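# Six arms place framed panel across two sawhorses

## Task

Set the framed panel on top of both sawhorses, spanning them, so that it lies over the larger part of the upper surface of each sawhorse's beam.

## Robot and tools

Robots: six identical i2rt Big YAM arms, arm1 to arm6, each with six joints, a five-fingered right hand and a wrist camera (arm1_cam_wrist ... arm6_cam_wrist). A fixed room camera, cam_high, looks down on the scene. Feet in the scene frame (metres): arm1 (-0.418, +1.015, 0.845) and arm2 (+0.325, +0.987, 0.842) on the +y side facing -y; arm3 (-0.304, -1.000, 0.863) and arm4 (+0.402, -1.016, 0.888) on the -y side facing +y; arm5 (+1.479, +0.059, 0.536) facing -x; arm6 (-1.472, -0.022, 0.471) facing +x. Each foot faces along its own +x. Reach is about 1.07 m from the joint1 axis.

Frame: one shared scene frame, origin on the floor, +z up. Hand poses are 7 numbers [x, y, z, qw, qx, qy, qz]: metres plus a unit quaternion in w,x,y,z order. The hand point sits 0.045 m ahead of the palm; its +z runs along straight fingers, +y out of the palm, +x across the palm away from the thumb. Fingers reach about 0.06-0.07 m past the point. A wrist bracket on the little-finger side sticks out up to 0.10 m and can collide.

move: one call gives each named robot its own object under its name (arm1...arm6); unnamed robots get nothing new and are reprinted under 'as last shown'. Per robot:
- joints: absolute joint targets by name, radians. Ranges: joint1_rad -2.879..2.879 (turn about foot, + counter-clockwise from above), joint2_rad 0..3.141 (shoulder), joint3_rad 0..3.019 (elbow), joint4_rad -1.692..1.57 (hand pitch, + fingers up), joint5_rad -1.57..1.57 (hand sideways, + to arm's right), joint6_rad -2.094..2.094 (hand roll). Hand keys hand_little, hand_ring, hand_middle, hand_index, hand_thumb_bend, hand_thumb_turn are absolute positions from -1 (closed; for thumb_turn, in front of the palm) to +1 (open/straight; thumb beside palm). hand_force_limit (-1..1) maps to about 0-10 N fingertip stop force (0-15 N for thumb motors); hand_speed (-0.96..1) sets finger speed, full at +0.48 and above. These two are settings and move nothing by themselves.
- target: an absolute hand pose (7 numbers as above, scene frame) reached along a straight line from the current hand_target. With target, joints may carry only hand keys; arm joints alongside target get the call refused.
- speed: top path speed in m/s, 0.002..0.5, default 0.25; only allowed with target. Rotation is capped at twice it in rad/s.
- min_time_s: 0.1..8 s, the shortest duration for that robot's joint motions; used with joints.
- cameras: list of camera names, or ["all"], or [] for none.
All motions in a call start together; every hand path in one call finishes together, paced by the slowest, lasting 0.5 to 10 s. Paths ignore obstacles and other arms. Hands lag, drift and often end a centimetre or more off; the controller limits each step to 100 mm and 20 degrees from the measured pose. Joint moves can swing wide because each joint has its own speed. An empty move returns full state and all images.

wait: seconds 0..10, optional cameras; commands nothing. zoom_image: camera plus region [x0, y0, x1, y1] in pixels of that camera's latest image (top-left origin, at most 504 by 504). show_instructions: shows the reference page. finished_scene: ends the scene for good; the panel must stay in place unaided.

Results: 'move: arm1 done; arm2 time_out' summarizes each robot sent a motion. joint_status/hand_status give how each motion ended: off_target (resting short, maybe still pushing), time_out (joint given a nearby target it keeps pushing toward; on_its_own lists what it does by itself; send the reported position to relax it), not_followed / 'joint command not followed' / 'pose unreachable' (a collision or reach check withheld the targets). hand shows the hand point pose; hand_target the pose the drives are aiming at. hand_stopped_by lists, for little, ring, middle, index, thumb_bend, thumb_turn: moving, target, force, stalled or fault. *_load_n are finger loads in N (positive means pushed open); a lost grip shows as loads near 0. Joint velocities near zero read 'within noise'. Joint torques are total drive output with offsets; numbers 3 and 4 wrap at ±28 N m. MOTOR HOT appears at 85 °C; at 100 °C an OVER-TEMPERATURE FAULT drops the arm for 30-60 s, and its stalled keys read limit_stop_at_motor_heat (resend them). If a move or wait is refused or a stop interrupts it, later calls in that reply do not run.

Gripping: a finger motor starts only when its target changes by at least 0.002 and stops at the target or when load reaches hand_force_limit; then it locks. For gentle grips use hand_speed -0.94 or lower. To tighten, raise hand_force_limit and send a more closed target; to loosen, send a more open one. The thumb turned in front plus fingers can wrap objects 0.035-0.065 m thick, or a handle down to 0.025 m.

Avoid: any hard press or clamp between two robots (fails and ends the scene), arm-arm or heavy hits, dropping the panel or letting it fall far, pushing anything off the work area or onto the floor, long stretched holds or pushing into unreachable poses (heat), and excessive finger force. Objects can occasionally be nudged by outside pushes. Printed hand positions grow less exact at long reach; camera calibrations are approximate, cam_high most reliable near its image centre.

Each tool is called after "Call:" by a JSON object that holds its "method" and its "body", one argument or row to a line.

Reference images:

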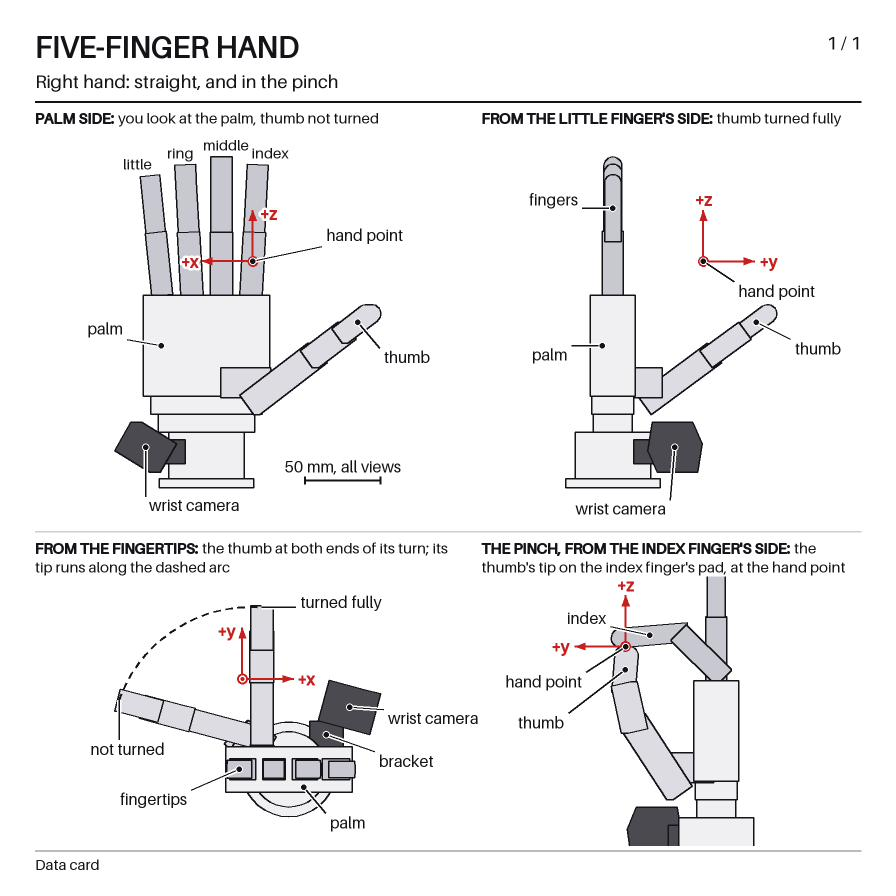

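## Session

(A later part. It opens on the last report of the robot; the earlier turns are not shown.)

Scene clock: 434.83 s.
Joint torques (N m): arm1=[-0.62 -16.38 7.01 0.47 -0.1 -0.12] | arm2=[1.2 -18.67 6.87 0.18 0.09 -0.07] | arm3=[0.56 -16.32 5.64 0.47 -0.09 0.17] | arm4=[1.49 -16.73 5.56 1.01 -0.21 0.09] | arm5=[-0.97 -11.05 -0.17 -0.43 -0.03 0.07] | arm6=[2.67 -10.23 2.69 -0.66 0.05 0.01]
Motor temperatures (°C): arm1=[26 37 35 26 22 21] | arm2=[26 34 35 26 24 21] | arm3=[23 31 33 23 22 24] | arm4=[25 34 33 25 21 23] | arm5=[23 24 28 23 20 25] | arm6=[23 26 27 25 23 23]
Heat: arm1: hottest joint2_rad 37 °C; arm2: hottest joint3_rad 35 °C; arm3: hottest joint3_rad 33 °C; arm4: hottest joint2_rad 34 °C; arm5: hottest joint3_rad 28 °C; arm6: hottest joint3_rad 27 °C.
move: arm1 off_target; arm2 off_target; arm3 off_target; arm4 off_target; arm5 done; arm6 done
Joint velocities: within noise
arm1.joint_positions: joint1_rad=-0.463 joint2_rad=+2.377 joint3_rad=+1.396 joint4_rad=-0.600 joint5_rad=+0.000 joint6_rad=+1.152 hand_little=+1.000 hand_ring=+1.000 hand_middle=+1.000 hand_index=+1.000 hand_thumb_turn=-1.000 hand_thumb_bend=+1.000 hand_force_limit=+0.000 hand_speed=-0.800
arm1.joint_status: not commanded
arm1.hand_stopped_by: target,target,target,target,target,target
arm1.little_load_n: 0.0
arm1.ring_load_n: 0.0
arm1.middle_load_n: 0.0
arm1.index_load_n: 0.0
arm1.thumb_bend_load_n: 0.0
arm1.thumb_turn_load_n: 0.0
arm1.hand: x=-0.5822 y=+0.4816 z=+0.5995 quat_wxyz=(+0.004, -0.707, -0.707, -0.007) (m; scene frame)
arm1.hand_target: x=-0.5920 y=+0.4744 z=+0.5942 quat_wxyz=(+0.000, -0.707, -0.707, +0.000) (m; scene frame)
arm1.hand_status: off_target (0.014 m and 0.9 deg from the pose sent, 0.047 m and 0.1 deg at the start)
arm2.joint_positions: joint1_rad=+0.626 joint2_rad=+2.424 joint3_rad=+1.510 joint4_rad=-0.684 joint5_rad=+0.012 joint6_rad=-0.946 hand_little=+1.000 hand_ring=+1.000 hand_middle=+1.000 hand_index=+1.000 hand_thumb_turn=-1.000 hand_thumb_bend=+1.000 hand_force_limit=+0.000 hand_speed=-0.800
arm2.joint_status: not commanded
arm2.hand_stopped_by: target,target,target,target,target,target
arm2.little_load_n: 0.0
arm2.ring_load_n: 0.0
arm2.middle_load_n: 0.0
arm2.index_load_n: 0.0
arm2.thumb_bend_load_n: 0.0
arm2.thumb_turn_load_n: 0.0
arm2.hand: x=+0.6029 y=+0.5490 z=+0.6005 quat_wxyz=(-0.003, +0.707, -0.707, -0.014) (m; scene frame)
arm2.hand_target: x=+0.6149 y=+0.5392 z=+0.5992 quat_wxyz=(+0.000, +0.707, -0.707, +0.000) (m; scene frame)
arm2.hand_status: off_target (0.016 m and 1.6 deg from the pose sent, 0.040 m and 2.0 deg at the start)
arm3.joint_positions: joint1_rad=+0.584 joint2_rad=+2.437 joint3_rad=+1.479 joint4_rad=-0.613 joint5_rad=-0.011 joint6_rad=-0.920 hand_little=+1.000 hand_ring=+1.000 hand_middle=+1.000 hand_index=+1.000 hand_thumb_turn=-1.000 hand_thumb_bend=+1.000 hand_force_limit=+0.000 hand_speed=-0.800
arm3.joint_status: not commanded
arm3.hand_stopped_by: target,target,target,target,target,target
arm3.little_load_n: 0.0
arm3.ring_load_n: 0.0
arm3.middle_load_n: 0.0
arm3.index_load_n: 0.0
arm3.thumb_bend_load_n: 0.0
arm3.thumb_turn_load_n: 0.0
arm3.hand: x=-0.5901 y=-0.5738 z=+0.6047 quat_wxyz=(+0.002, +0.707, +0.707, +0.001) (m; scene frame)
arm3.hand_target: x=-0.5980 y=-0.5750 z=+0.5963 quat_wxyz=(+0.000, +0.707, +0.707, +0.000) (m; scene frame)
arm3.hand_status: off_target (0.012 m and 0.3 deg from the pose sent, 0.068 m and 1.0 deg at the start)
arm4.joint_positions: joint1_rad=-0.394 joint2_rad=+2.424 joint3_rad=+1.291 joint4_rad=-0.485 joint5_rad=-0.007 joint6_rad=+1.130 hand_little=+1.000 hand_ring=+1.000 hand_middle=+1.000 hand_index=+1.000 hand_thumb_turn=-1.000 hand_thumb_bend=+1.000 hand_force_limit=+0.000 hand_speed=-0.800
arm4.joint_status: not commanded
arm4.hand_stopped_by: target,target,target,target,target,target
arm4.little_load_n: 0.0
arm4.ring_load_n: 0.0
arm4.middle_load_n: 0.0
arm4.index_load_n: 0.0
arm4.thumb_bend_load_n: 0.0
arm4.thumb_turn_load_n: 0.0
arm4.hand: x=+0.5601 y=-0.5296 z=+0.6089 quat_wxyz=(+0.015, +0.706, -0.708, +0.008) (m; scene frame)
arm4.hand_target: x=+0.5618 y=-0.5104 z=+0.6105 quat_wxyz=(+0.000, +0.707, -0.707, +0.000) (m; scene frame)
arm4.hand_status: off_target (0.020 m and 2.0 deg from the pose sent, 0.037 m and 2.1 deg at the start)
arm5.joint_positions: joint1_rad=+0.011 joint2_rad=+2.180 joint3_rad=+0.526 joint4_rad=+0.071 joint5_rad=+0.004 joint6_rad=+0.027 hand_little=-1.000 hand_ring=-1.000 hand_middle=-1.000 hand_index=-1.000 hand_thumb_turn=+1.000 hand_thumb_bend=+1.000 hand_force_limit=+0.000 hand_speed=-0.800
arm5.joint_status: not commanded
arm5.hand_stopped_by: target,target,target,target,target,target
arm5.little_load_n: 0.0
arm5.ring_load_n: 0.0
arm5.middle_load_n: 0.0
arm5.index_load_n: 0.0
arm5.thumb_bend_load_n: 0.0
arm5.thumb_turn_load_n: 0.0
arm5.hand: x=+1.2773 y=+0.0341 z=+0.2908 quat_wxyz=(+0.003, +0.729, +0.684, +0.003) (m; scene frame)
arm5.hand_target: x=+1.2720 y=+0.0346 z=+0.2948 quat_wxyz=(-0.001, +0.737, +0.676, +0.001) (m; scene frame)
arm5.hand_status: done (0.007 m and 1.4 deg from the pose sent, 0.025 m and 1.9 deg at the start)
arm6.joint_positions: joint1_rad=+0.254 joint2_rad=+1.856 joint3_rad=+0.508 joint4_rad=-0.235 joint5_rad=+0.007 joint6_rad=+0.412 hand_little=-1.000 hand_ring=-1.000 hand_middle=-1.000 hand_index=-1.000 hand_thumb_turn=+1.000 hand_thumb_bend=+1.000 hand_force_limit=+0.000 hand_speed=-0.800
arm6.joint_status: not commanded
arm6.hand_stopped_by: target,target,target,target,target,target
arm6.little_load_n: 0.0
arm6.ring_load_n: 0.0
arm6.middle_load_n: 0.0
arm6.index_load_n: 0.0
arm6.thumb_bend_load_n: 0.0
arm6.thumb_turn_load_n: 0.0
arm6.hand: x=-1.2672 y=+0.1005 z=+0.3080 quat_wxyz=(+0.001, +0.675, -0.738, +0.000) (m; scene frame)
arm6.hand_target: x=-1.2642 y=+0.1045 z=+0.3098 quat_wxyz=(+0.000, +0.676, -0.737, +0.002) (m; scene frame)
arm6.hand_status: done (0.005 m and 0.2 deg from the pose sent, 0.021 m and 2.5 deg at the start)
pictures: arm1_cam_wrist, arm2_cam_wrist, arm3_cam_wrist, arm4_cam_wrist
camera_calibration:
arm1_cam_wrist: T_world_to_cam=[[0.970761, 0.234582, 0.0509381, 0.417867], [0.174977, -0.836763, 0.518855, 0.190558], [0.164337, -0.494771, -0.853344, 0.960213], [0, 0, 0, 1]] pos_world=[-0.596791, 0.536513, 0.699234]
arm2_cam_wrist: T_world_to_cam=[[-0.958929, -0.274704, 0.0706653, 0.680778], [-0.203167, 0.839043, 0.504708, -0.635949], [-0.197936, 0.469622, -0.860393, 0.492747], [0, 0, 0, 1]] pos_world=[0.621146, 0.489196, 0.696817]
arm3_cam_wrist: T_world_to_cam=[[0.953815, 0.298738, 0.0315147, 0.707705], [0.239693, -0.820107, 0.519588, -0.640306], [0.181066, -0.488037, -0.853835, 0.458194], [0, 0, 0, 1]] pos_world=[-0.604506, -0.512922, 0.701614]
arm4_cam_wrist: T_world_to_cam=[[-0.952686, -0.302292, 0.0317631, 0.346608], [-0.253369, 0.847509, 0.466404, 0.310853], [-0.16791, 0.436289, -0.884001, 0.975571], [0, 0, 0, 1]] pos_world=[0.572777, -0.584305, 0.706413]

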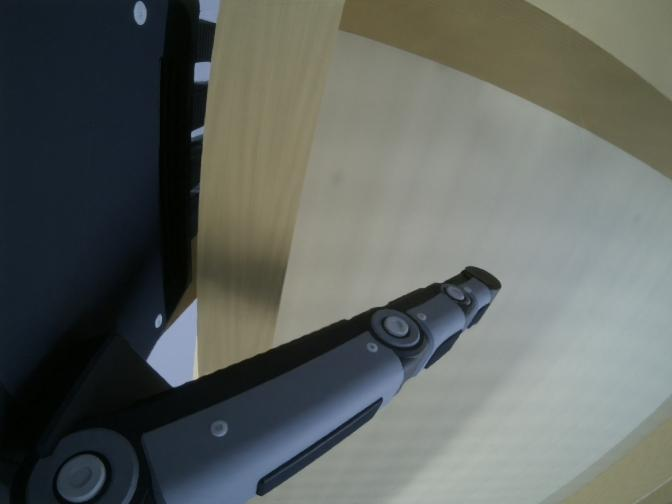

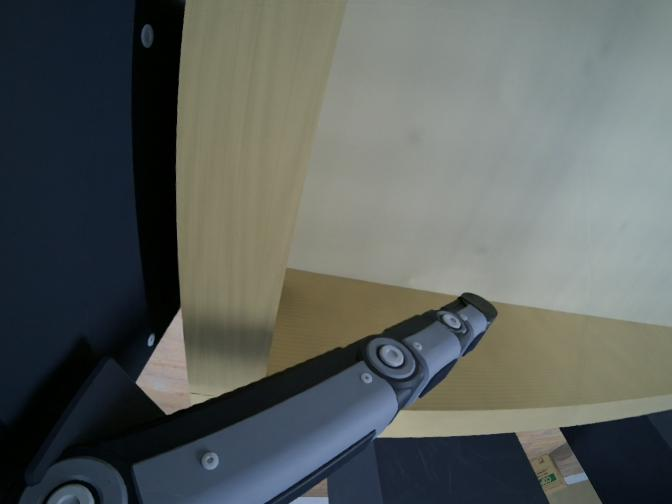

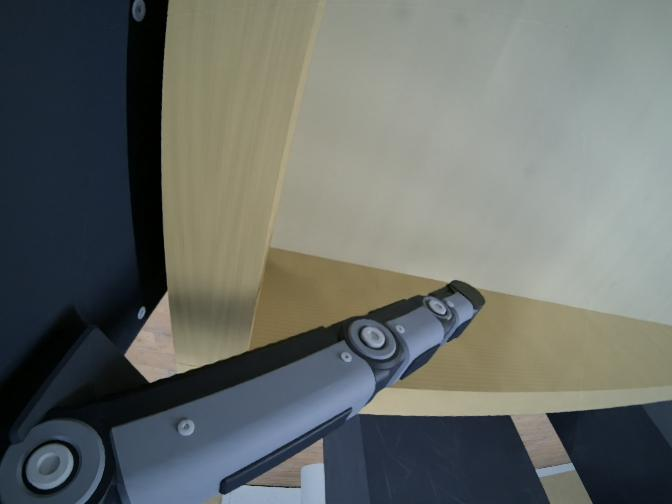

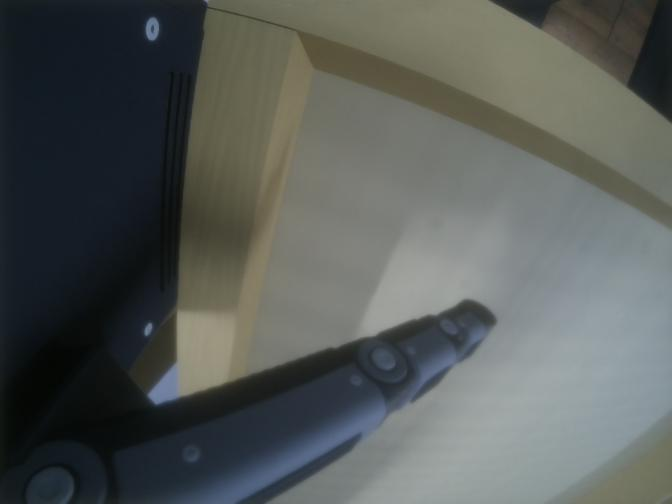

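Call:
{"method": "move", "body": {
  "arm1": {"joints": {"hand_little": 0.0, "hand_ring": 0.0, "hand_middle": 0.0, "hand_index": 0.0}},
  "arm2": {"joints": {"hand_little": 0.0, "hand_ring": 0.0, "hand_middle": 0.0, "hand_index": 0.0}},
  "arm3": {"target": [-0.600, -0.575, 0.589, 0, 0.7071, 0.7071, 0], "speed": 0.05, "joints": {"hand_little": 0.0, "hand_ring": 0.0, "hand_middle": 0.0, "hand_index": 0.0}},
  "arm4": {"joints": {"hand_little": 0.0, "hand_ring": 0.0, "hand_middle": 0.0, "hand_index": 0.0}},
  "arm5": {"target": [1.22, 0.034, 0.300, 0, 0.7372, 0.6756, 0], "speed": 0.04},
  "arm6": {"target": [-1.195, 0.105, 0.31, 0, 0.6756, -0.7372, 0], "speed": 0.04},
  "cameras": ["all"]
}}

Scene clock: 460.97 s.
Joint torques (N m): arm1=[-0.03 -18.26 6.63 -0.27 -0.25 -0.11] | arm2=[1.32 -19.9 6.56 -0.23 0.12 -0.09] | arm3=[0.03 -16.38 6.24 0.08 0.07 0.15] | arm4=[1.67 -17.26 4.94 0.69 -0.93 0.01] | arm5=[-0.62 -10.75 5.3 -0.34 -0.15 0.07] | arm6=[0.97 -9.82 4.36 -0.65 -0.11 -0.17]
Motor temperatures (°C): arm1=[26 35 35 26 22 21] | arm2=[25 34 34 26 24 21] | arm3=[23 32 32 23 22 23] | arm4=[25 36 33 25 22 23] | arm5=[23 25 28 22 20 25] | arm6=[23 26 26 25 23 23]
Heat: arm1: hottest joint2_rad 35 °C; arm2: hottest joint2_rad 34 °C; arm3: hottest joint2_rad 32 °C; arm4: hottest joint2_rad 36 °C; arm5: hottest joint3_rad 28 °C; arm6: hottest joint2_rad 26 °C.
move: arm1 off_target; arm2 done; arm3 done; arm4 off_target; arm5 off_target; arm6 done
Joint velocities: within noise
arm1.joint_positions: joint1_rad=-0.470 joint2_rad=+2.397 joint3_rad=+1.399 joint4_rad=-0.569 joint5_rad=+0.005 joint6_rad=+1.149 hand_little=+0.077 hand_ring=+0.042 hand_middle=+0.001 hand_index=+0.000 hand_thumb_turn=-1.000 hand_thumb_bend=+1.000 hand_force_limit=+0.000 hand_speed=-0.800
arm1.joint_status: hand_little off_target (ended at +0.077, target +0.000); hand_ring off_target (ended at +0.042, target +0.000); the others done
arm1.hand_stopped_by: force,force,target,target,target,target
arm1.little_load_n: 0.5
arm1.ring_load_n: 2.5
arm1.middle_load_n: 4.5
arm1.index_load_n: 0.5
arm1.thumb_bend_load_n: 0.0
arm1.thumb_turn_load_n: -0.5
arm1.hand: x=-0.5878 y=+0.4813 z=+0.5891 quat_wxyz=(+0.003, -0.709, -0.706, +0.000) (m; scene frame)
arm1.hand_target: x=-0.5936 y=+0.4714 z=+0.5942 quat_wxyz=(-0.001, -0.707, -0.707, +0.006) (m; scene frame)
arm1.hand_status: not commanded
arm2.joint_positions: joint1_rad=+0.627 joint2_rad=+2.439 joint3_rad=+1.513 joint4_rad=-0.660 joint5_rad=+0.011 joint6_rad=-0.935 hand_little=+0.000 hand_ring=+0.000 hand_middle=+0.000 hand_index=+0.000 hand_thumb_turn=-1.000 hand_thumb_bend=+1.000 hand_force_limit=+0.000 hand_speed=-0.800
arm2.joint_status: all done
arm2.hand_stopped_by: target,target,target,target,target,target
arm2.little_load_n: 0.0
arm2.ring_load_n: 0.0
arm2.middle_load_n: 0.0
arm2.index_load_n: 1.5
arm2.thumb_bend_load_n: 0.0
arm2.thumb_turn_load_n: 0.0
arm2.hand: x=+0.6052 y=+0.5480 z=+0.5918 quat_wxyz=(-0.003, +0.703, -0.711, -0.008) (m; scene frame)
arm2.hand_target: x=+0.6172 y=+0.5375 z=+0.5984 quat_wxyz=(+0.000, +0.704, -0.710, +0.006) (m; scene frame)
arm2.hand_status: not commanded
arm3.joint_positions: joint1_rad=+0.592 joint2_rad=+2.455 joint3_rad=+1.480 joint4_rad=-0.584 joint5_rad=-0.014 joint6_rad=-0.904 hand_little=+0.000 hand_ring=+0.000 hand_middle=+0.000 hand_index=+0.000 hand_thumb_turn=-1.000 hand_thumb_bend=+1.000 hand_force_limit=+0.000 hand_speed=-0.800
arm3.joint_status: all done
arm3.hand_stopped_by: target,target,target,target,target,target
arm3.little_load_n: 0.0
arm3.ring_load_n: 0.0
arm3.middle_load_n: 0.0
arm3.index_load_n: 1.0
arm3.thumb_bend_load_n: 0.0
arm3.thumb_turn_load_n: 0.0
arm3.hand: x=-0.5951 y=-0.5761 z=+0.5941 quat_wxyz=(-0.004, +0.709, +0.705, +0.001) (m; scene frame)
arm3.hand_target: x=-0.6020 y=-0.5730 z=+0.5885 quat_wxyz=(-0.006, +0.711, +0.704, +0.001) (m; scene frame)
arm3.hand_status: done (0.007 m and 0.6 deg from the pose sent, 0.019 m and 0.3 deg at the start)
arm4.joint_positions: joint1_rad=-0.402 joint2_rad=+2.439 joint3_rad=+1.299 joint4_rad=-0.462 joint5_rad=+0.010 joint6_rad=+1.148 hand_little=+0.559 hand_ring=+0.523 hand_middle=+0.485 hand_index=+0.448 hand_thumb_turn=-1.000 hand_thumb_bend=+1.000 hand_force_limit=+0.000 hand_speed=-0.800
arm4.joint_status: hand_little off_target (ended at +0.559, target +0.000); hand_ring off_target (ended at +0.523, target +0.000); hand_middle off_target (ended at +0.485, target +0.000); hand_index off_target (ended at +0.448, target +0.000)
arm4.hand_stopped_by: force,force,force,force,target,target
arm4.little_load_n: 0.0
arm4.ring_load_n: 0.0
arm4.middle_load_n: 0.0
arm4.index_load_n: 4.5
arm4.thumb_bend_load_n: 0.0
arm4.thumb_turn_load_n: 0.0
arm4.hand: x=+0.5697 y=-0.5273 z=+0.6016 quat_wxyz=(+0.005, +0.697, -0.717, +0.013) (m; scene frame)
arm4.hand_target: x=+0.5637 y=-0.5069 z=+0.6106 quat_wxyz=(-0.006, +0.703, -0.711, -0.002) (m; scene frame)
arm4.hand_status: not commanded
arm5.joint_positions: joint1_rad=+0.011 joint2_rad=+2.152 joint3_rad=+0.599 joint4_rad=-0.087 joint5_rad=-0.005 joint6_rad=+0.035 hand_little=-1.000 hand_ring=-1.000 hand_middle=-1.000 hand_index=-1.000 hand_thumb_turn=+1.000 hand_thumb_bend=+1.000 hand_force_limit=+0.000 hand_speed=-0.800
arm5.joint_status: not commanded
arm5.hand_stopped_by: target,target,target,target,target,target
arm5.little_load_n: 0.0
arm5.ring_load_n: 0.0
arm5.middle_load_n: 0.0
arm5.index_load_n: 0.0
arm5.thumb_bend_load_n: 0.0
arm5.thumb_turn_load_n: 0.0
arm5.hand: x=+1.2616 y=+0.0325 z=+0.3013 quat_wxyz=(+0.026, +0.732, +0.681, +0.020) (m; scene frame)
arm5.hand_target: x=+1.2205 y=+0.0324 z=+0.3022 quat_wxyz=(+0.003, +0.738, +0.675, -0.004) (m; scene frame)
arm5.hand_status: off_target (0.042 m and 3.9 deg from the pose sent, 0.058 m and 1.4 deg at the start)
arm6.joint_positions: joint1_rad=+0.213 joint2_rad=+1.900 joint3_rad=+0.687 joint4_rad=-0.351 joint5_rad=+0.007 joint6_rad=+0.375 hand_little=-1.000 hand_ring=-1.000 hand_middle=-1.000 hand_index=-1.000 hand_thumb_turn=+1.000 hand_thumb_bend=+1.000 hand_force_limit=+0.000 hand_speed=-0.800
arm6.joint_status: not commanded
arm6.hand_stopped_by: target,target,target,target,target,target
arm6.little_load_n: 0.0
arm6.ring_load_n: 0.0
arm6.middle_load_n: 0.0
arm6.index_load_n: 0.0
arm6.thumb_bend_load_n: 0.0
arm6.thumb_turn_load_n: 0.0
arm6.hand: x=-1.1967 y=+0.1093 z=+0.3149 quat_wxyz=(-0.008, +0.673, -0.739, +0.004) (m; scene frame)
arm6.hand_target: x=-1.1948 y=+0.1056 z=+0.3102 quat_wxyz=(+0.000, +0.672, -0.740, +0.000) (m; scene frame)
arm6.hand_status: done (0.007 m and 1.1 deg from the pose sent, 0.072 m and 0.2 deg at the start)
pictures: arm1_cam_wrist, arm2_cam_wrist, arm3_cam_wrist, arm4_cam_wrist, arm5_cam_wrist, arm6_cam_wrist, cam_high
camera_calibration:
arm1_cam_wrist: T_world_to_cam=[[0.972143, 0.231108, 0.0390691, 0.4334], [0.176663, -0.832021, 0.525863, 0.191155], [0.154037, -0.504312, -0.849672, 0.948463], [0, 0, 0, 1]] pos_world=[-0.601196, 0.537204, 0.688428]
arm2_cam_wrist: T_world_to_cam=[[-0.962345, -0.26388, 0.0652608, 0.68259], [-0.198345, 0.845823, 0.49522, -0.631312], [-0.185878, 0.463629, -0.866313, 0.485757], [0, 0, 0, 1]] pos_world=[0.621961, 0.488889, 0.68891]
arm3_cam_wrist: T_world_to_cam=[[0.956311, 0.291343, 0.0242747, 0.714966], [0.238649, -0.825907, 0.510807, -0.634277], [0.168869, -0.482697, -0.859353, 0.448002], [0, 0, 0, 1]] pos_world=[-0.608013, -0.515905, 0.691629]
arm4_cam_wrist: T_world_to_cam=[[-0.960731, -0.277355, 0.00840096, 0.388482], [-0.241563, 0.85088, 0.466531, 0.309719], [-0.136543, 0.446181, -0.884465, 0.957334], [0, 0, 0, 1]] pos_world=[0.57876, -0.582931, 0.698972]
arm5_cam_wrist: T_world_to_cam=[[0.967116, 0.254292, 0.00464013, -1.22763], [0.214131, -0.823951, 0.524645, -0.402617], [0.137236, -0.506399, -0.851308, 0.209507], [0, 0, 0, 1]] pos_world=[1.24472, 0.0865347, 0.395283]
arm6_cam_wrist: T_world_to_cam=[[-0.991673, -0.120073, -0.0465465, -1.15504], [-0.127452, 0.863342, 0.488259, -0.398896], [-0.0184414, 0.490126, -0.871457, 0.314964], [0, 0, 0, 1]] pos_world=[-1.19045, 0.0513225, 0.41548]

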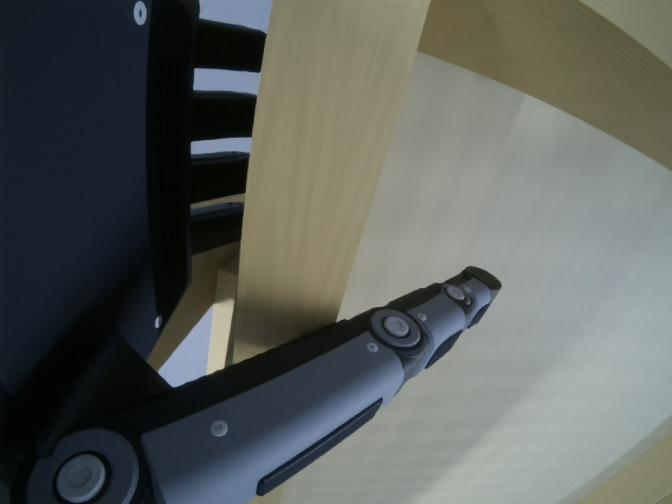

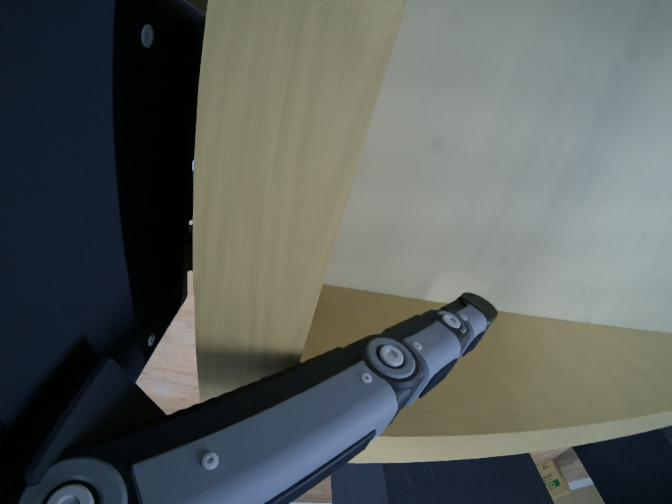

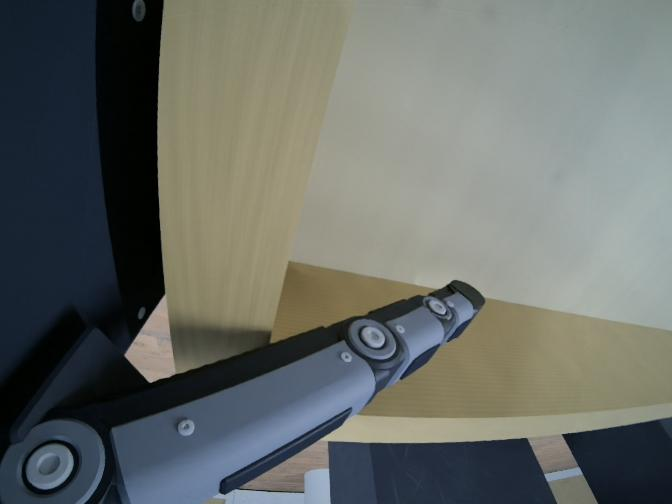

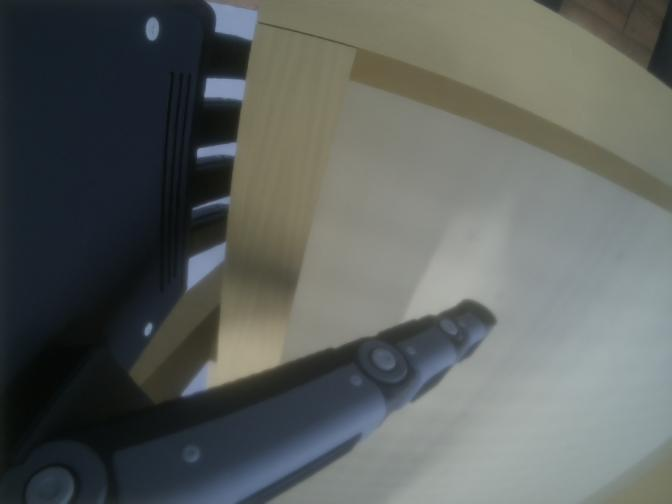

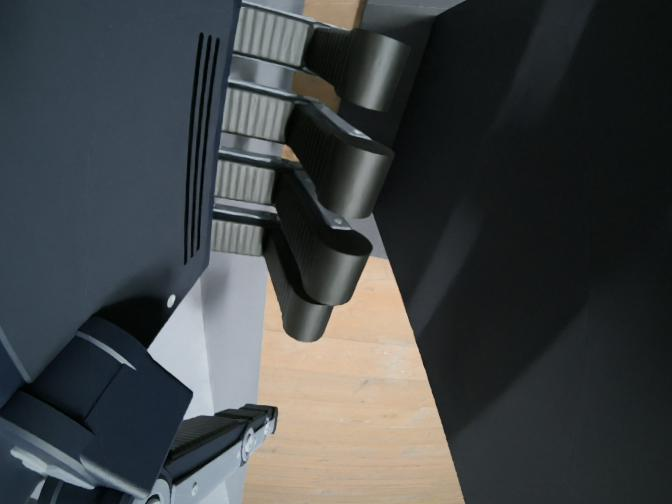

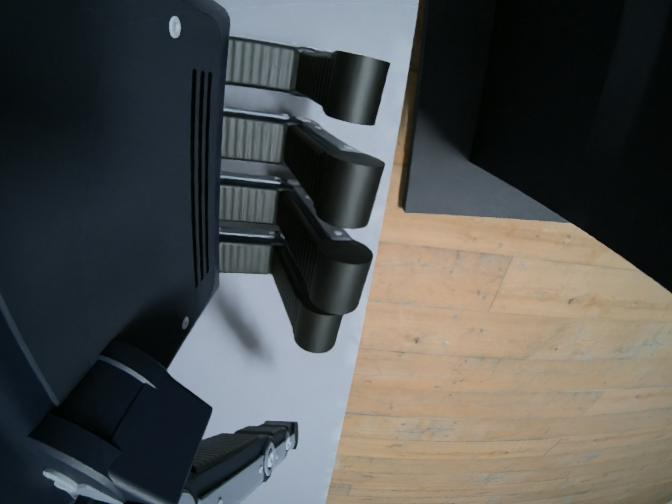

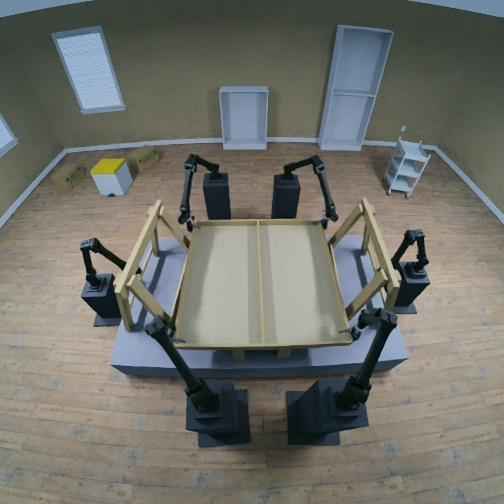

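Call:
{"method": "zoom_image", "body": {
  "camera": "cam_high",
  "region": [80, 180, 280, 380]
}}

Call:
{"method": "zoom_image", "body": {
  "camera": "cam_high",
  "region": [320, 180, 480, 340]
}}

Scaled by 2.520 from the camera's 504x504 image, which has a finer 720x720 frame.

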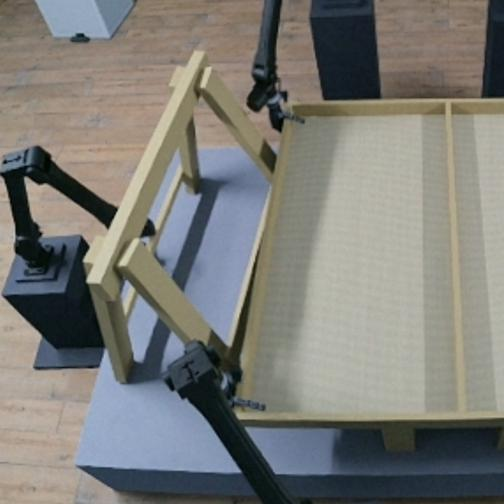

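Scaled by 3.150 from the camera's 504x504 image, which has a finer 720x720 frame.

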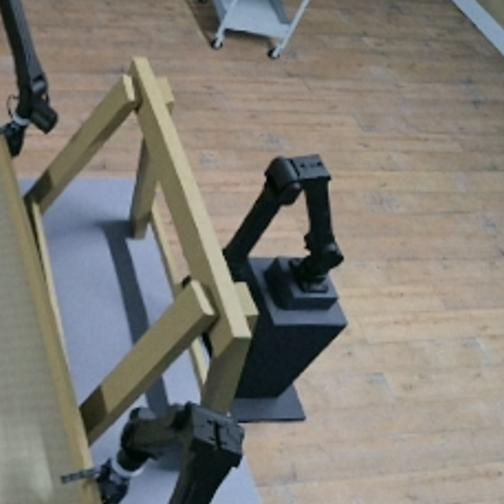

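Call:
{"method": "move", "body": {
  "arm1": {"target": [-0.590, 0.474, 0.582, 0, 0.7071, 0.7071, 0], "speed": 0.03, "joints": {"hand_little": 1, "hand_ring": 1, "hand_middle": 1, "hand_index": 1}},
  "arm4": {"target": [0.567, -0.51, 0.583, 0, 0.7071, -0.7071, 0], "speed": 0.05, "joints": {"hand_little": 1, "hand_ring": 1, "hand_middle": 1, "hand_index": 1}},
  "arm5": {"target": [1.19, 0.034, 0.300, 0, 0.7372, 0.6756, 0], "speed": 0.04},
  "arm6": {"target": [-1.14, 0.105, 0.31, 0, 0.6756, -0.7372, 0], "speed": 0.04},
  "cameras": ["arm1_cam_wrist", "arm4_cam_wrist", "arm5_cam_wrist", "arm6_cam_wrist", "cam_high"]
}}

Scene clock: 487.23 s.
Joint torques (N m): arm1=[0.26 -16.32 6.82 -0.02 -0.13 -0.08] | arm2=[1.32 -19.9 6.61 -0.24 0.12 -0.09] | arm3=[0.03 -16.32 6.26 0.05 0.08 0.13] | arm4=[0.21 -16.79 5.27 1.03 -0.19 -0.05] | arm5=[-0.38 -10.29 10.29 -0.1 -0.04 0.06] | arm6=[0.38 -10.99 7.17 -0.23 -0.05 -0.19]
Motor temperatures (°C): arm1=[26 35 34 26 22 21] | arm2=[25 33 34 25 24 21] | arm3=[23 31 33 23 22 23] | arm4=[25 35 32 25 22 23] | arm5=[23 25 28 22 20 25] | arm6=[23 26 27 25 23 23]
Heat: arm1: hottest joint2_rad 35 °C; arm2: hottest joint3_rad 34 °C; arm3: hottest joint3_rad 33 °C; arm4: hottest joint2_rad 35 °C; arm5: hottest joint3_rad 28 °C; arm6: hottest joint3_rad 27 °C.
move: arm1 off_target; arm4 off_target; arm5 off_target; arm6 off_target
Joint velocities: within noise
arm1.joint_positions: joint1_rad=-0.470 joint2_rad=+2.400 joint3_rad=+1.403 joint4_rad=-0.583 joint5_rad=+0.000 joint6_rad=+1.150 hand_little=+1.000 hand_ring=+1.000 hand_middle=+1.000 hand_index=+1.000 hand_thumb_turn=-1.000 hand_thumb_bend=+1.000 hand_force_limit=+0.000 hand_speed=-0.800
arm1.joint_status: all done
arm1.hand_stopped_by: target,target,target,target,target,target
arm1.little_load_n: 0.0
arm1.ring_load_n: 0.0
arm1.middle_load_n: 0.0
arm1.index_load_n: 0.0
arm1.thumb_bend_load_n: 0.0
arm1.thumb_turn_load_n: 0.0
arm1.hand: x=-0.5861 y=+0.4829 z=+0.5889 quat_wxyz=(+0.004, -0.709, -0.705, -0.006) (m; scene frame)
arm1.hand_target: x=-0.5884 y=+0.4773 z=+0.5821 quat_wxyz=(+0.002, -0.708, -0.706, -0.006) (m; scene frame)
arm1.hand_status: off_target (0.012 m and 0.9 deg from the pose sent, 0.010 m and 0.5 deg at the start)
arm2, arm3: as last shown
arm4.joint_positions: joint1_rad=-0.393 joint2_rad=+2.489 joint3_rad=+1.329 joint4_rad=-0.467 joint5_rad=-0.009 joint6_rad=+1.130 hand_little=+1.000 hand_ring=+1.000 hand_middle=+1.000 hand_index=+1.000 hand_thumb_turn=-1.000 hand_thumb_bend=+1.000 hand_force_limit=+0.000 hand_speed=-0.800
arm4.joint_status: all done
arm4.hand_stopped_by: target,target,target,target,target,target
arm4.little_load_n: 0.0
arm4.ring_load_n: 0.0
arm4.middle_load_n: 0.0
arm4.index_load_n: 0.0
arm4.thumb_bend_load_n: 0.0
arm4.thumb_turn_load_n: 0.0
arm4.hand: x=+0.5603 y=-0.5289 z=+0.5830 quat_wxyz=(+0.020, +0.706, -0.708, +0.008) (m; scene frame)
arm4.hand_target: x=+0.5648 y=-0.5137 z=+0.5834 quat_wxyz=(+0.006, +0.711, -0.704, +0.002) (m; scene frame)
arm4.hand_status: off_target (0.020 m and 2.4 deg from the pose sent, 0.026 m and 2.3 deg at the start)
arm5.joint_positions: joint1_rad=+0.011 joint2_rad=+2.135 joint3_rad=+0.616 joint4_rad=-0.176 joint5_rad=-0.002 joint6_rad=+0.035 hand_little=-1.000 hand_ring=-1.000 hand_middle=-1.000 hand_index=-1.000 hand_thumb_turn=+1.000 hand_thumb_bend=+1.000 hand_force_limit=+0.000 hand_speed=-0.800
arm5.joint_status: not commanded
arm5.hand_stopped_by: target,target,target,target,target,target
arm5.little_load_n: 0.0
arm5.ring_load_n: 0.0
arm5.middle_load_n: 0.0
arm5.index_load_n: 0.0
arm5.thumb_bend_load_n: 0.0
arm5.thumb_turn_load_n: 0.0
arm5.hand: x=+1.2674 y=+0.0329 z=+0.3108 quat_wxyz=(+0.044, +0.731, +0.680, +0.041) (m; scene frame)
arm5.hand_target: x=+1.1927 y=+0.0340 z=+0.3077 quat_wxyz=(+0.001, +0.737, +0.676, -0.001) (m; scene frame)
arm5.hand_status: off_target (0.078 m and 7.0 deg from the pose sent, 0.072 m and 3.9 deg at the start)
arm6.joint_positions: joint1_rad=+0.186 joint2_rad=+1.961 joint3_rad=+0.810 joint4_rad=-0.456 joint5_rad=-0.006 joint6_rad=+0.329 hand_little=-1.000 hand_ring=-1.000 hand_middle=-1.000 hand_index=-1.000 hand_thumb_turn=+1.000 hand_thumb_bend=+1.000 hand_force_limit=+0.000 hand_speed=-0.800
arm6.joint_status: not commanded
arm6.hand_stopped_by: target,target,target,target,target,target
arm6.little_load_n: 0.0
arm6.ring_load_n: 0.0
arm6.middle_load_n: 0.0
arm6.index_load_n: 0.0
arm6.thumb_bend_load_n: -0.5
arm6.thumb_turn_load_n: 0.0
arm6.hand: x=-1.1658 y=+0.1092 z=+0.3148 quat_wxyz=(+0.008, +0.680, -0.733, -0.011) (m; scene frame)
arm6.hand_target: x=-1.1414 y=+0.1068 z=+0.3115 quat_wxyz=(-0.003, +0.676, -0.737, -0.005) (m; scene frame)
arm6.hand_status: off_target (0.027 m and 1.7 deg from the pose sent, 0.057 m and 1.1 deg at the start)
pictures: arm1_cam_wrist, arm4_cam_wrist, arm5_cam_wrist, arm6_cam_wrist, cam_high
camera_calibration:
arm1_cam_wrist: T_world_to_cam=[[0.972102, 0.229131, 0.0501655, 0.425755], [0.170494, -0.837126, 0.519761, 0.194768], [0.161089, -0.496708, -0.852837, 0.95109], [0, 0, 0, 1]] pos_world=[-0.600293, 0.537905, 0.688534]
arm4_cam_wrist: T_world_to_cam=[[-0.952453, -0.302206, 0.0387974, 0.343623], [-0.25115, 0.850802, 0.461583, 0.325676], [-0.172502, 0.429892, -0.886248, 0.952974], [0, 0, 0, 1]] pos_world=[0.573468, -0.582917, 0.680914]
arm5_cam_wrist: T_world_to_cam=[[0.96531, 0.254701, 0.057477, -1.24758], [0.185705, -0.824454, 0.534592, -0.375495], [0.183548, -0.505374, -0.843153, 0.15564], [0, 0, 0, 1]] pos_world=[1.24547, 0.0868385, 0.403672]
arm6_cam_wrist: T_world_to_cam=[[-0.990291, -0.138984, -0.00283272, -1.13441], [-0.122178, 0.86046, 0.494652, -0.390373], [-0.0663113, 0.490196, -0.869086, 0.258963], [0, 0, 0, 1]] pos_world=[-1.15392, 0.051293, 0.414946]

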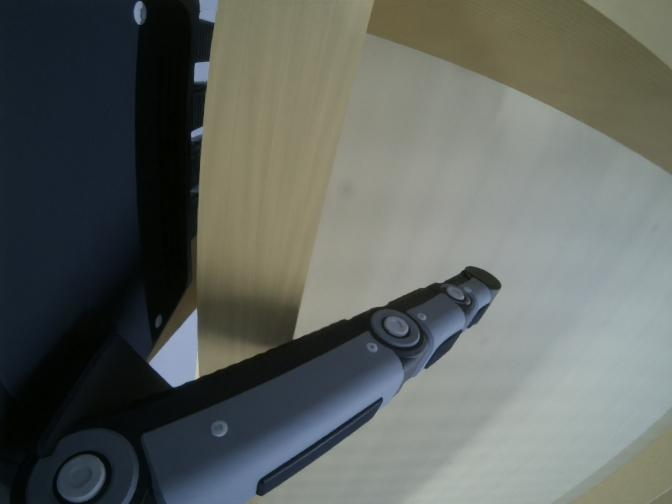

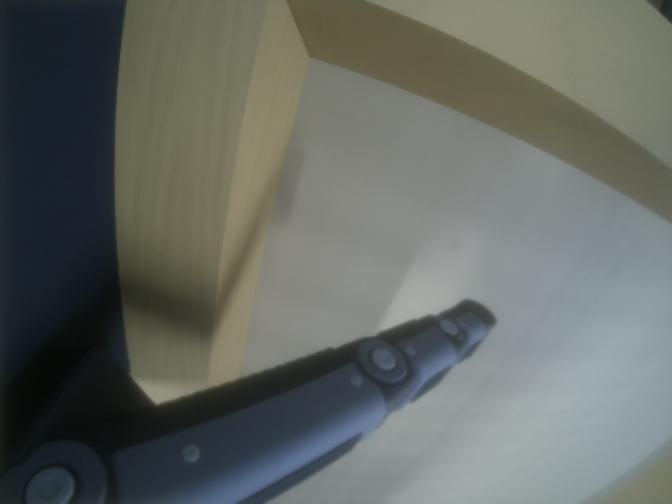

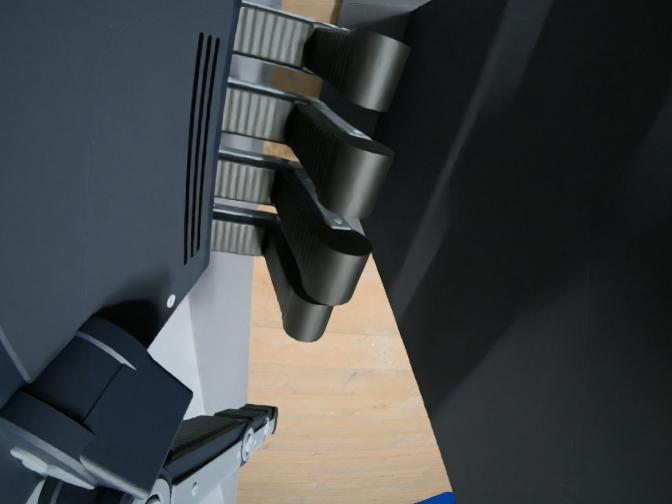

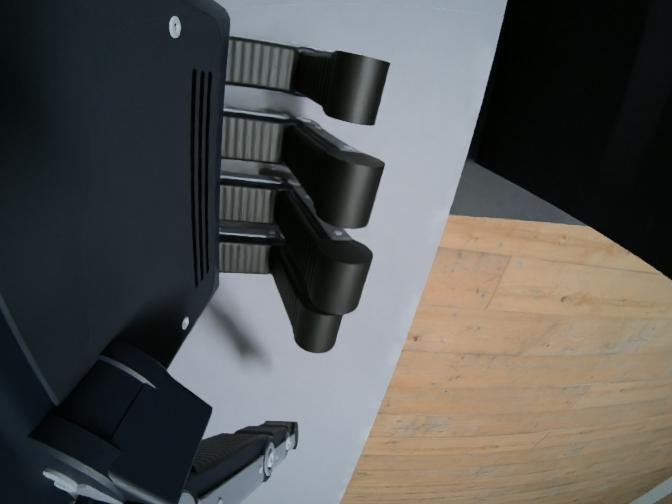

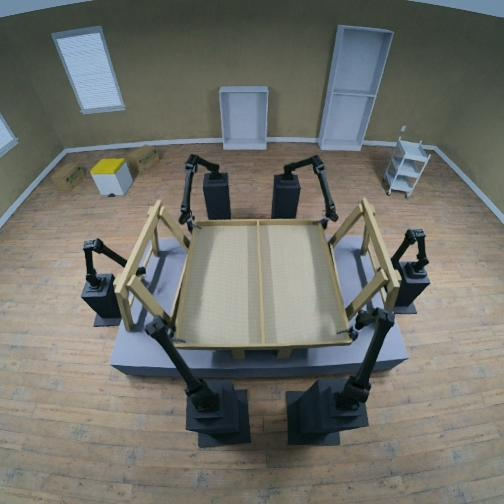

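Call:
{"method": "zoom_image", "body": {
  "camera": "arm5_cam_wrist",
  "region": [120, 200, 420, 504]
}}

Call:
{"method": "zoom_image", "body": {
  "camera": "cam_high",
  "region": [340, 200, 460, 320]
}}

Scaled by 1.658 from the camera's 672x504 image, which has a finer 960x720 frame.

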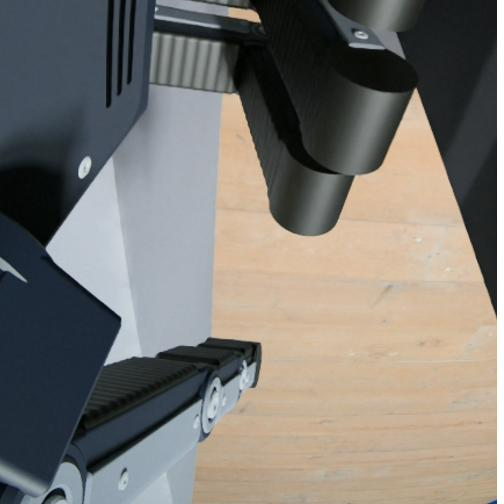

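Scaled by 4.200 from the camera's 504x504 image, which has a finer 720x720 frame.

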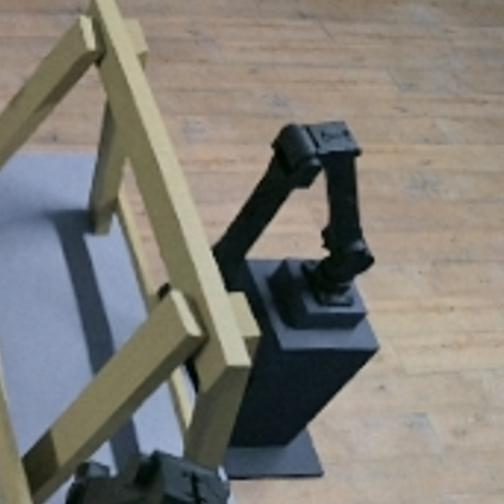

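Call:
{"method": "move", "body": {
  "arm1": {"joints": {"hand_little": 0.0, "hand_ring": 0.0, "hand_middle": 0.0, "hand_index": 0.0}},
  "arm4": {"joints": {"hand_little": 0.0, "hand_ring": 0.0, "hand_middle": 0.0, "hand_index": 0.0}},
  "arm5": {"target": [1.28, 0.034, 0.345, 0, 0.7372, 0.6756, 0], "speed": 0.15},
  "arm6": {"target": [-1.10, 0.105, 0.32, 0, 0.6756, -0.7372, 0], "speed": 0.05},
  "cameras": ["arm1_cam_wrist", "arm4_cam_wrist", "arm6_cam_wrist", "cam_high"]
}}

Scene clock: 523.33 s.
Joint torques (N m): arm1=[0.26 -16.97 6.8 0.01 -0.11 -0.07] | arm2=[1.26 -19.78 6.6 -0.31 0.11 -0.08] | arm3=[0.09 -16.32 6.26 0.08 0.08 0.13] | arm4=[0.67 -17.67 5.01 0.59 -0.5 0.01] | arm5=[-1.03 -9.7 0.69 0.29 -0.02 -0.01] | arm6=[-1.03 -11.34 12.19 0.65 0.4 -0.19]
Motor temperatures (°C): arm1=[26 36 35 26 22 21] | arm2=[25 33 34 25 24 21] | arm3=[23 32 33 23 22 23] | arm4=[25 36 31 25 22 23] | arm5=[23 25 29 22 20 25] | arm6=[23 27 29 25 23 23]
Heat: arm1: hottest joint2_rad 36 °C; arm2: hottest joint3_rad 34 °C; arm3: hottest joint3_rad 33 °C; arm4: hottest joint2_rad 36 °C; arm5: hottest joint3_rad 29 °C; arm6: hottest joint3_rad 29 °C.
move: arm1 done; arm4 done; arm5 done; arm6 off_target
Joint velocities: within noise
arm1.joint_positions: joint1_rad=-0.470 joint2_rad=+2.407 joint3_rad=+1.403 joint4_rad=-0.571 joint5_rad=-0.003 joint6_rad=+1.141 hand_little=+0.001 hand_ring=+0.000 hand_middle=+0.000 hand_index=+0.000 hand_thumb_turn=-1.000 hand_thumb_bend=+1.000 hand_force_limit=+0.000 hand_speed=-0.800
arm1.joint_status: all done
arm1.hand_stopped_by: target,target,target,target,target,target
arm1.little_load_n: 3.5
arm1.ring_load_n: 0.5
arm1.middle_load_n: 0.5
arm1.index_load_n: 0.0
arm1.thumb_bend_load_n: 0.0
arm1.thumb_turn_load_n: 0.0
arm1.hand: x=-0.5855 y=+0.4827 z=+0.5852 quat_wxyz=(+0.001, -0.706, -0.708, -0.005) (m; scene frame)
arm1.hand_target: x=-0.5891 y=+0.4747 z=+0.5823 quat_wxyz=(-0.001, -0.704, -0.710, -0.001) (m; scene frame)
arm1.hand_status: not commanded
arm2, arm3: as last shown
arm4.joint_positions: joint1_rad=-0.398 joint2_rad=+2.502 joint3_rad=+1.334 joint4_rad=-0.446 joint5_rad=-0.001 joint6_rad=+1.119 hand_little=+0.000 hand_ring=+0.000 hand_middle=+0.000 hand_index=+0.000 hand_thumb_turn=-1.000 hand_thumb_bend=+1.000 hand_force_limit=+0.000 hand_speed=-0.800
arm4.joint_status: all done
arm4.hand_stopped_by: target,target,target,target,target,target
arm4.little_load_n: 2.0
arm4.ring_load_n: 0.5
arm4.middle_load_n: 0.0
arm4.index_load_n: 0.0
arm4.thumb_bend_load_n: 0.0
arm4.thumb_turn_load_n: 0.0
arm4.hand: x=+0.5650 y=-0.5282 z=+0.5769 quat_wxyz=(+0.012, +0.708, -0.706, +0.010) (m; scene frame)
arm4.hand_target: x=+0.5664 y=-0.5109 z=+0.5834 quat_wxyz=(+0.000, +0.711, -0.703, +0.000) (m; scene frame)
arm4.hand_status: not commanded
arm5.joint_positions: joint1_rad=+0.011 joint2_rad=+1.969 joint3_rad=+0.465 joint4_rad=-0.096 joint5_rad=+0.001 joint6_rad=+0.035 hand_little=-1.000 hand_ring=-1.000 hand_middle=-1.000 hand_index=-1.000 hand_thumb_turn=+1.000 hand_thumb_bend=+1.000 hand_force_limit=+0.000 hand_speed=-0.800
arm5.joint_status: not commanded
arm5.hand_stopped_by: target,target,target,target,target,target
arm5.little_load_n: 0.0
arm5.ring_load_n: 0.0
arm5.middle_load_n: 0.0
arm5.index_load_n: 0.0
arm5.thumb_bend_load_n: -0.5
arm5.thumb_turn_load_n: 0.0
arm5.hand: x=+1.2877 y=+0.0328 z=+0.3425 quat_wxyz=(+0.010, +0.732, +0.681, +0.008) (m; scene frame)
arm5.hand_target: x=+1.2797 y=+0.0339 z=+0.3447 quat_wxyz=(+0.000, +0.737, +0.676, +0.000) (m; scene frame)
arm5.hand_status: done (0.008 m and 1.7 deg from the pose sent, 0.036 m and 7.0 deg at the start)
arm6.joint_positions: joint1_rad=+0.183 joint2_rad=+1.971 joint3_rad=+0.852 joint4_rad=-0.577 joint5_rad=-0.001 joint6_rad=+0.309 hand_little=-1.000 hand_ring=-1.000 hand_middle=-1.000 hand_index=-1.000 hand_thumb_turn=+1.000 hand_thumb_bend=+1.000 hand_force_limit=+0.000 hand_speed=-0.800
arm6.joint_status: not commanded
arm6.hand_stopped_by: target,target,target,target,target,target
arm6.little_load_n: 0.0
arm6.ring_load_n: 0.0
arm6.middle_load_n: 0.0
arm6.index_load_n: 0.0
arm6.thumb_bend_load_n: 0.0
arm6.thumb_turn_load_n: 0.0
arm6.hand: x=-1.1751 y=+0.1040 z=+0.3237 quat_wxyz=(+0.048, +0.685, -0.726, -0.031) (m; scene frame)
arm6.hand_target: x=-1.1043 y=+0.1029 z=+0.3266 quat_wxyz=(+0.001, +0.676, -0.737, +0.001) (m; scene frame)
arm6.hand_status: off_target (0.075 m and 6.8 deg from the pose sent, 0.066 m and 1.7 deg at the start)
pictures: arm1_cam_wrist, arm4_cam_wrist, arm6_cam_wrist, cam_high
camera_calibration:
arm1_cam_wrist: T_world_to_cam=[[0.969911, 0.238358, 0.049588, 0.419994], [0.177749, -0.832464, 0.524795, 0.195502], [0.166369, -0.50019, -0.849783, 0.950788], [0, 0, 0, 1]] pos_world=[-0.600289, 0.538214, 0.684538]
arm4_cam_wrist: T_world_to_cam=[[-0.950929, -0.308453, 0.0243182, 0.352809], [-0.262179, 0.845014, 0.466062, 0.329676], [-0.164308, 0.436816, -0.884418, 0.946078], [0, 0, 0, 1]] pos_world=[0.577378, -0.583017, 0.674499]
arm6_cam_wrist: T_world_to_cam=[[-0.984062, -0.155881, 0.0855703, -1.16392], [-0.0960354, 0.870874, 0.482033, -0.357779], [-0.149661, 0.466133, -0.871964, 0.174141], [0, 0, 0, 1]] pos_world=[-1.15367, 0.048974, 0.423903]

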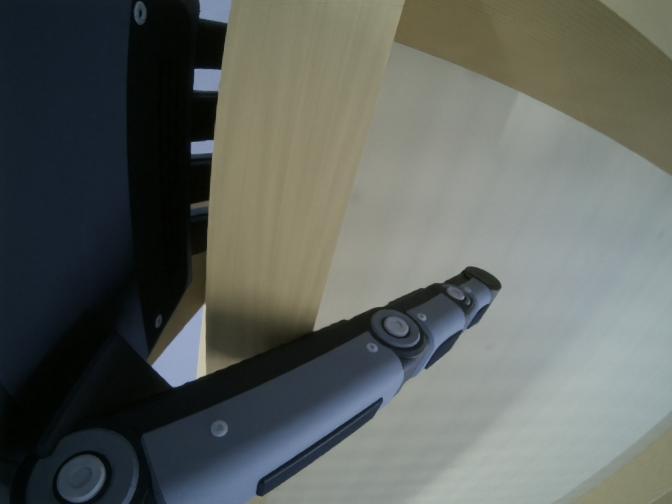

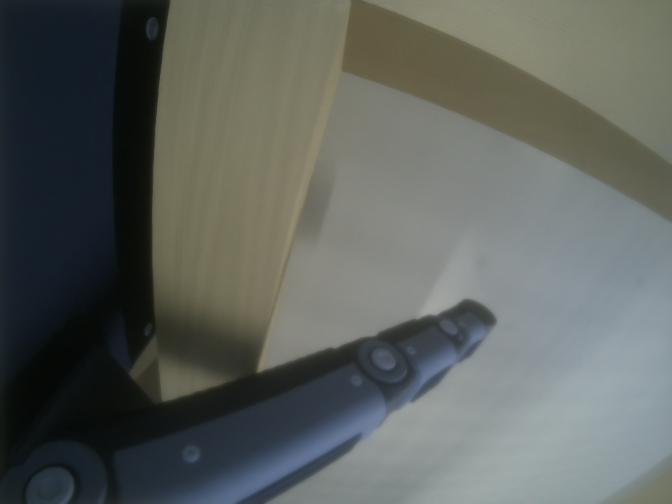

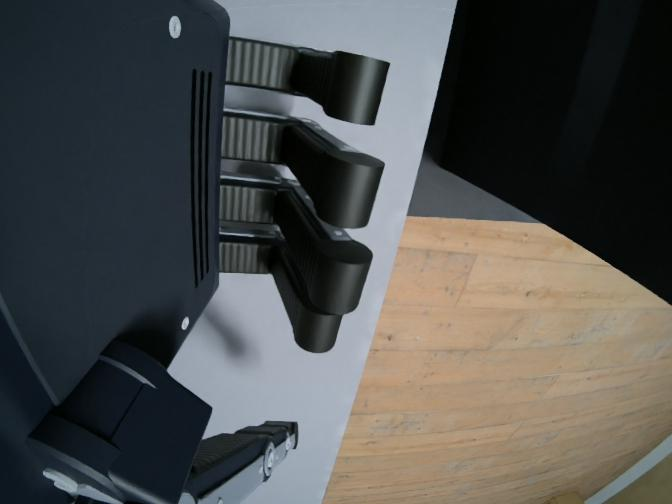

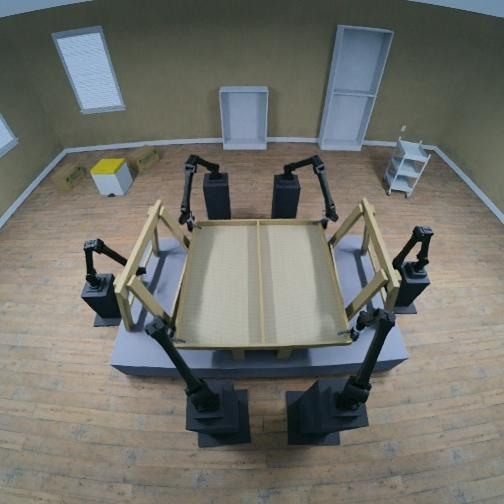

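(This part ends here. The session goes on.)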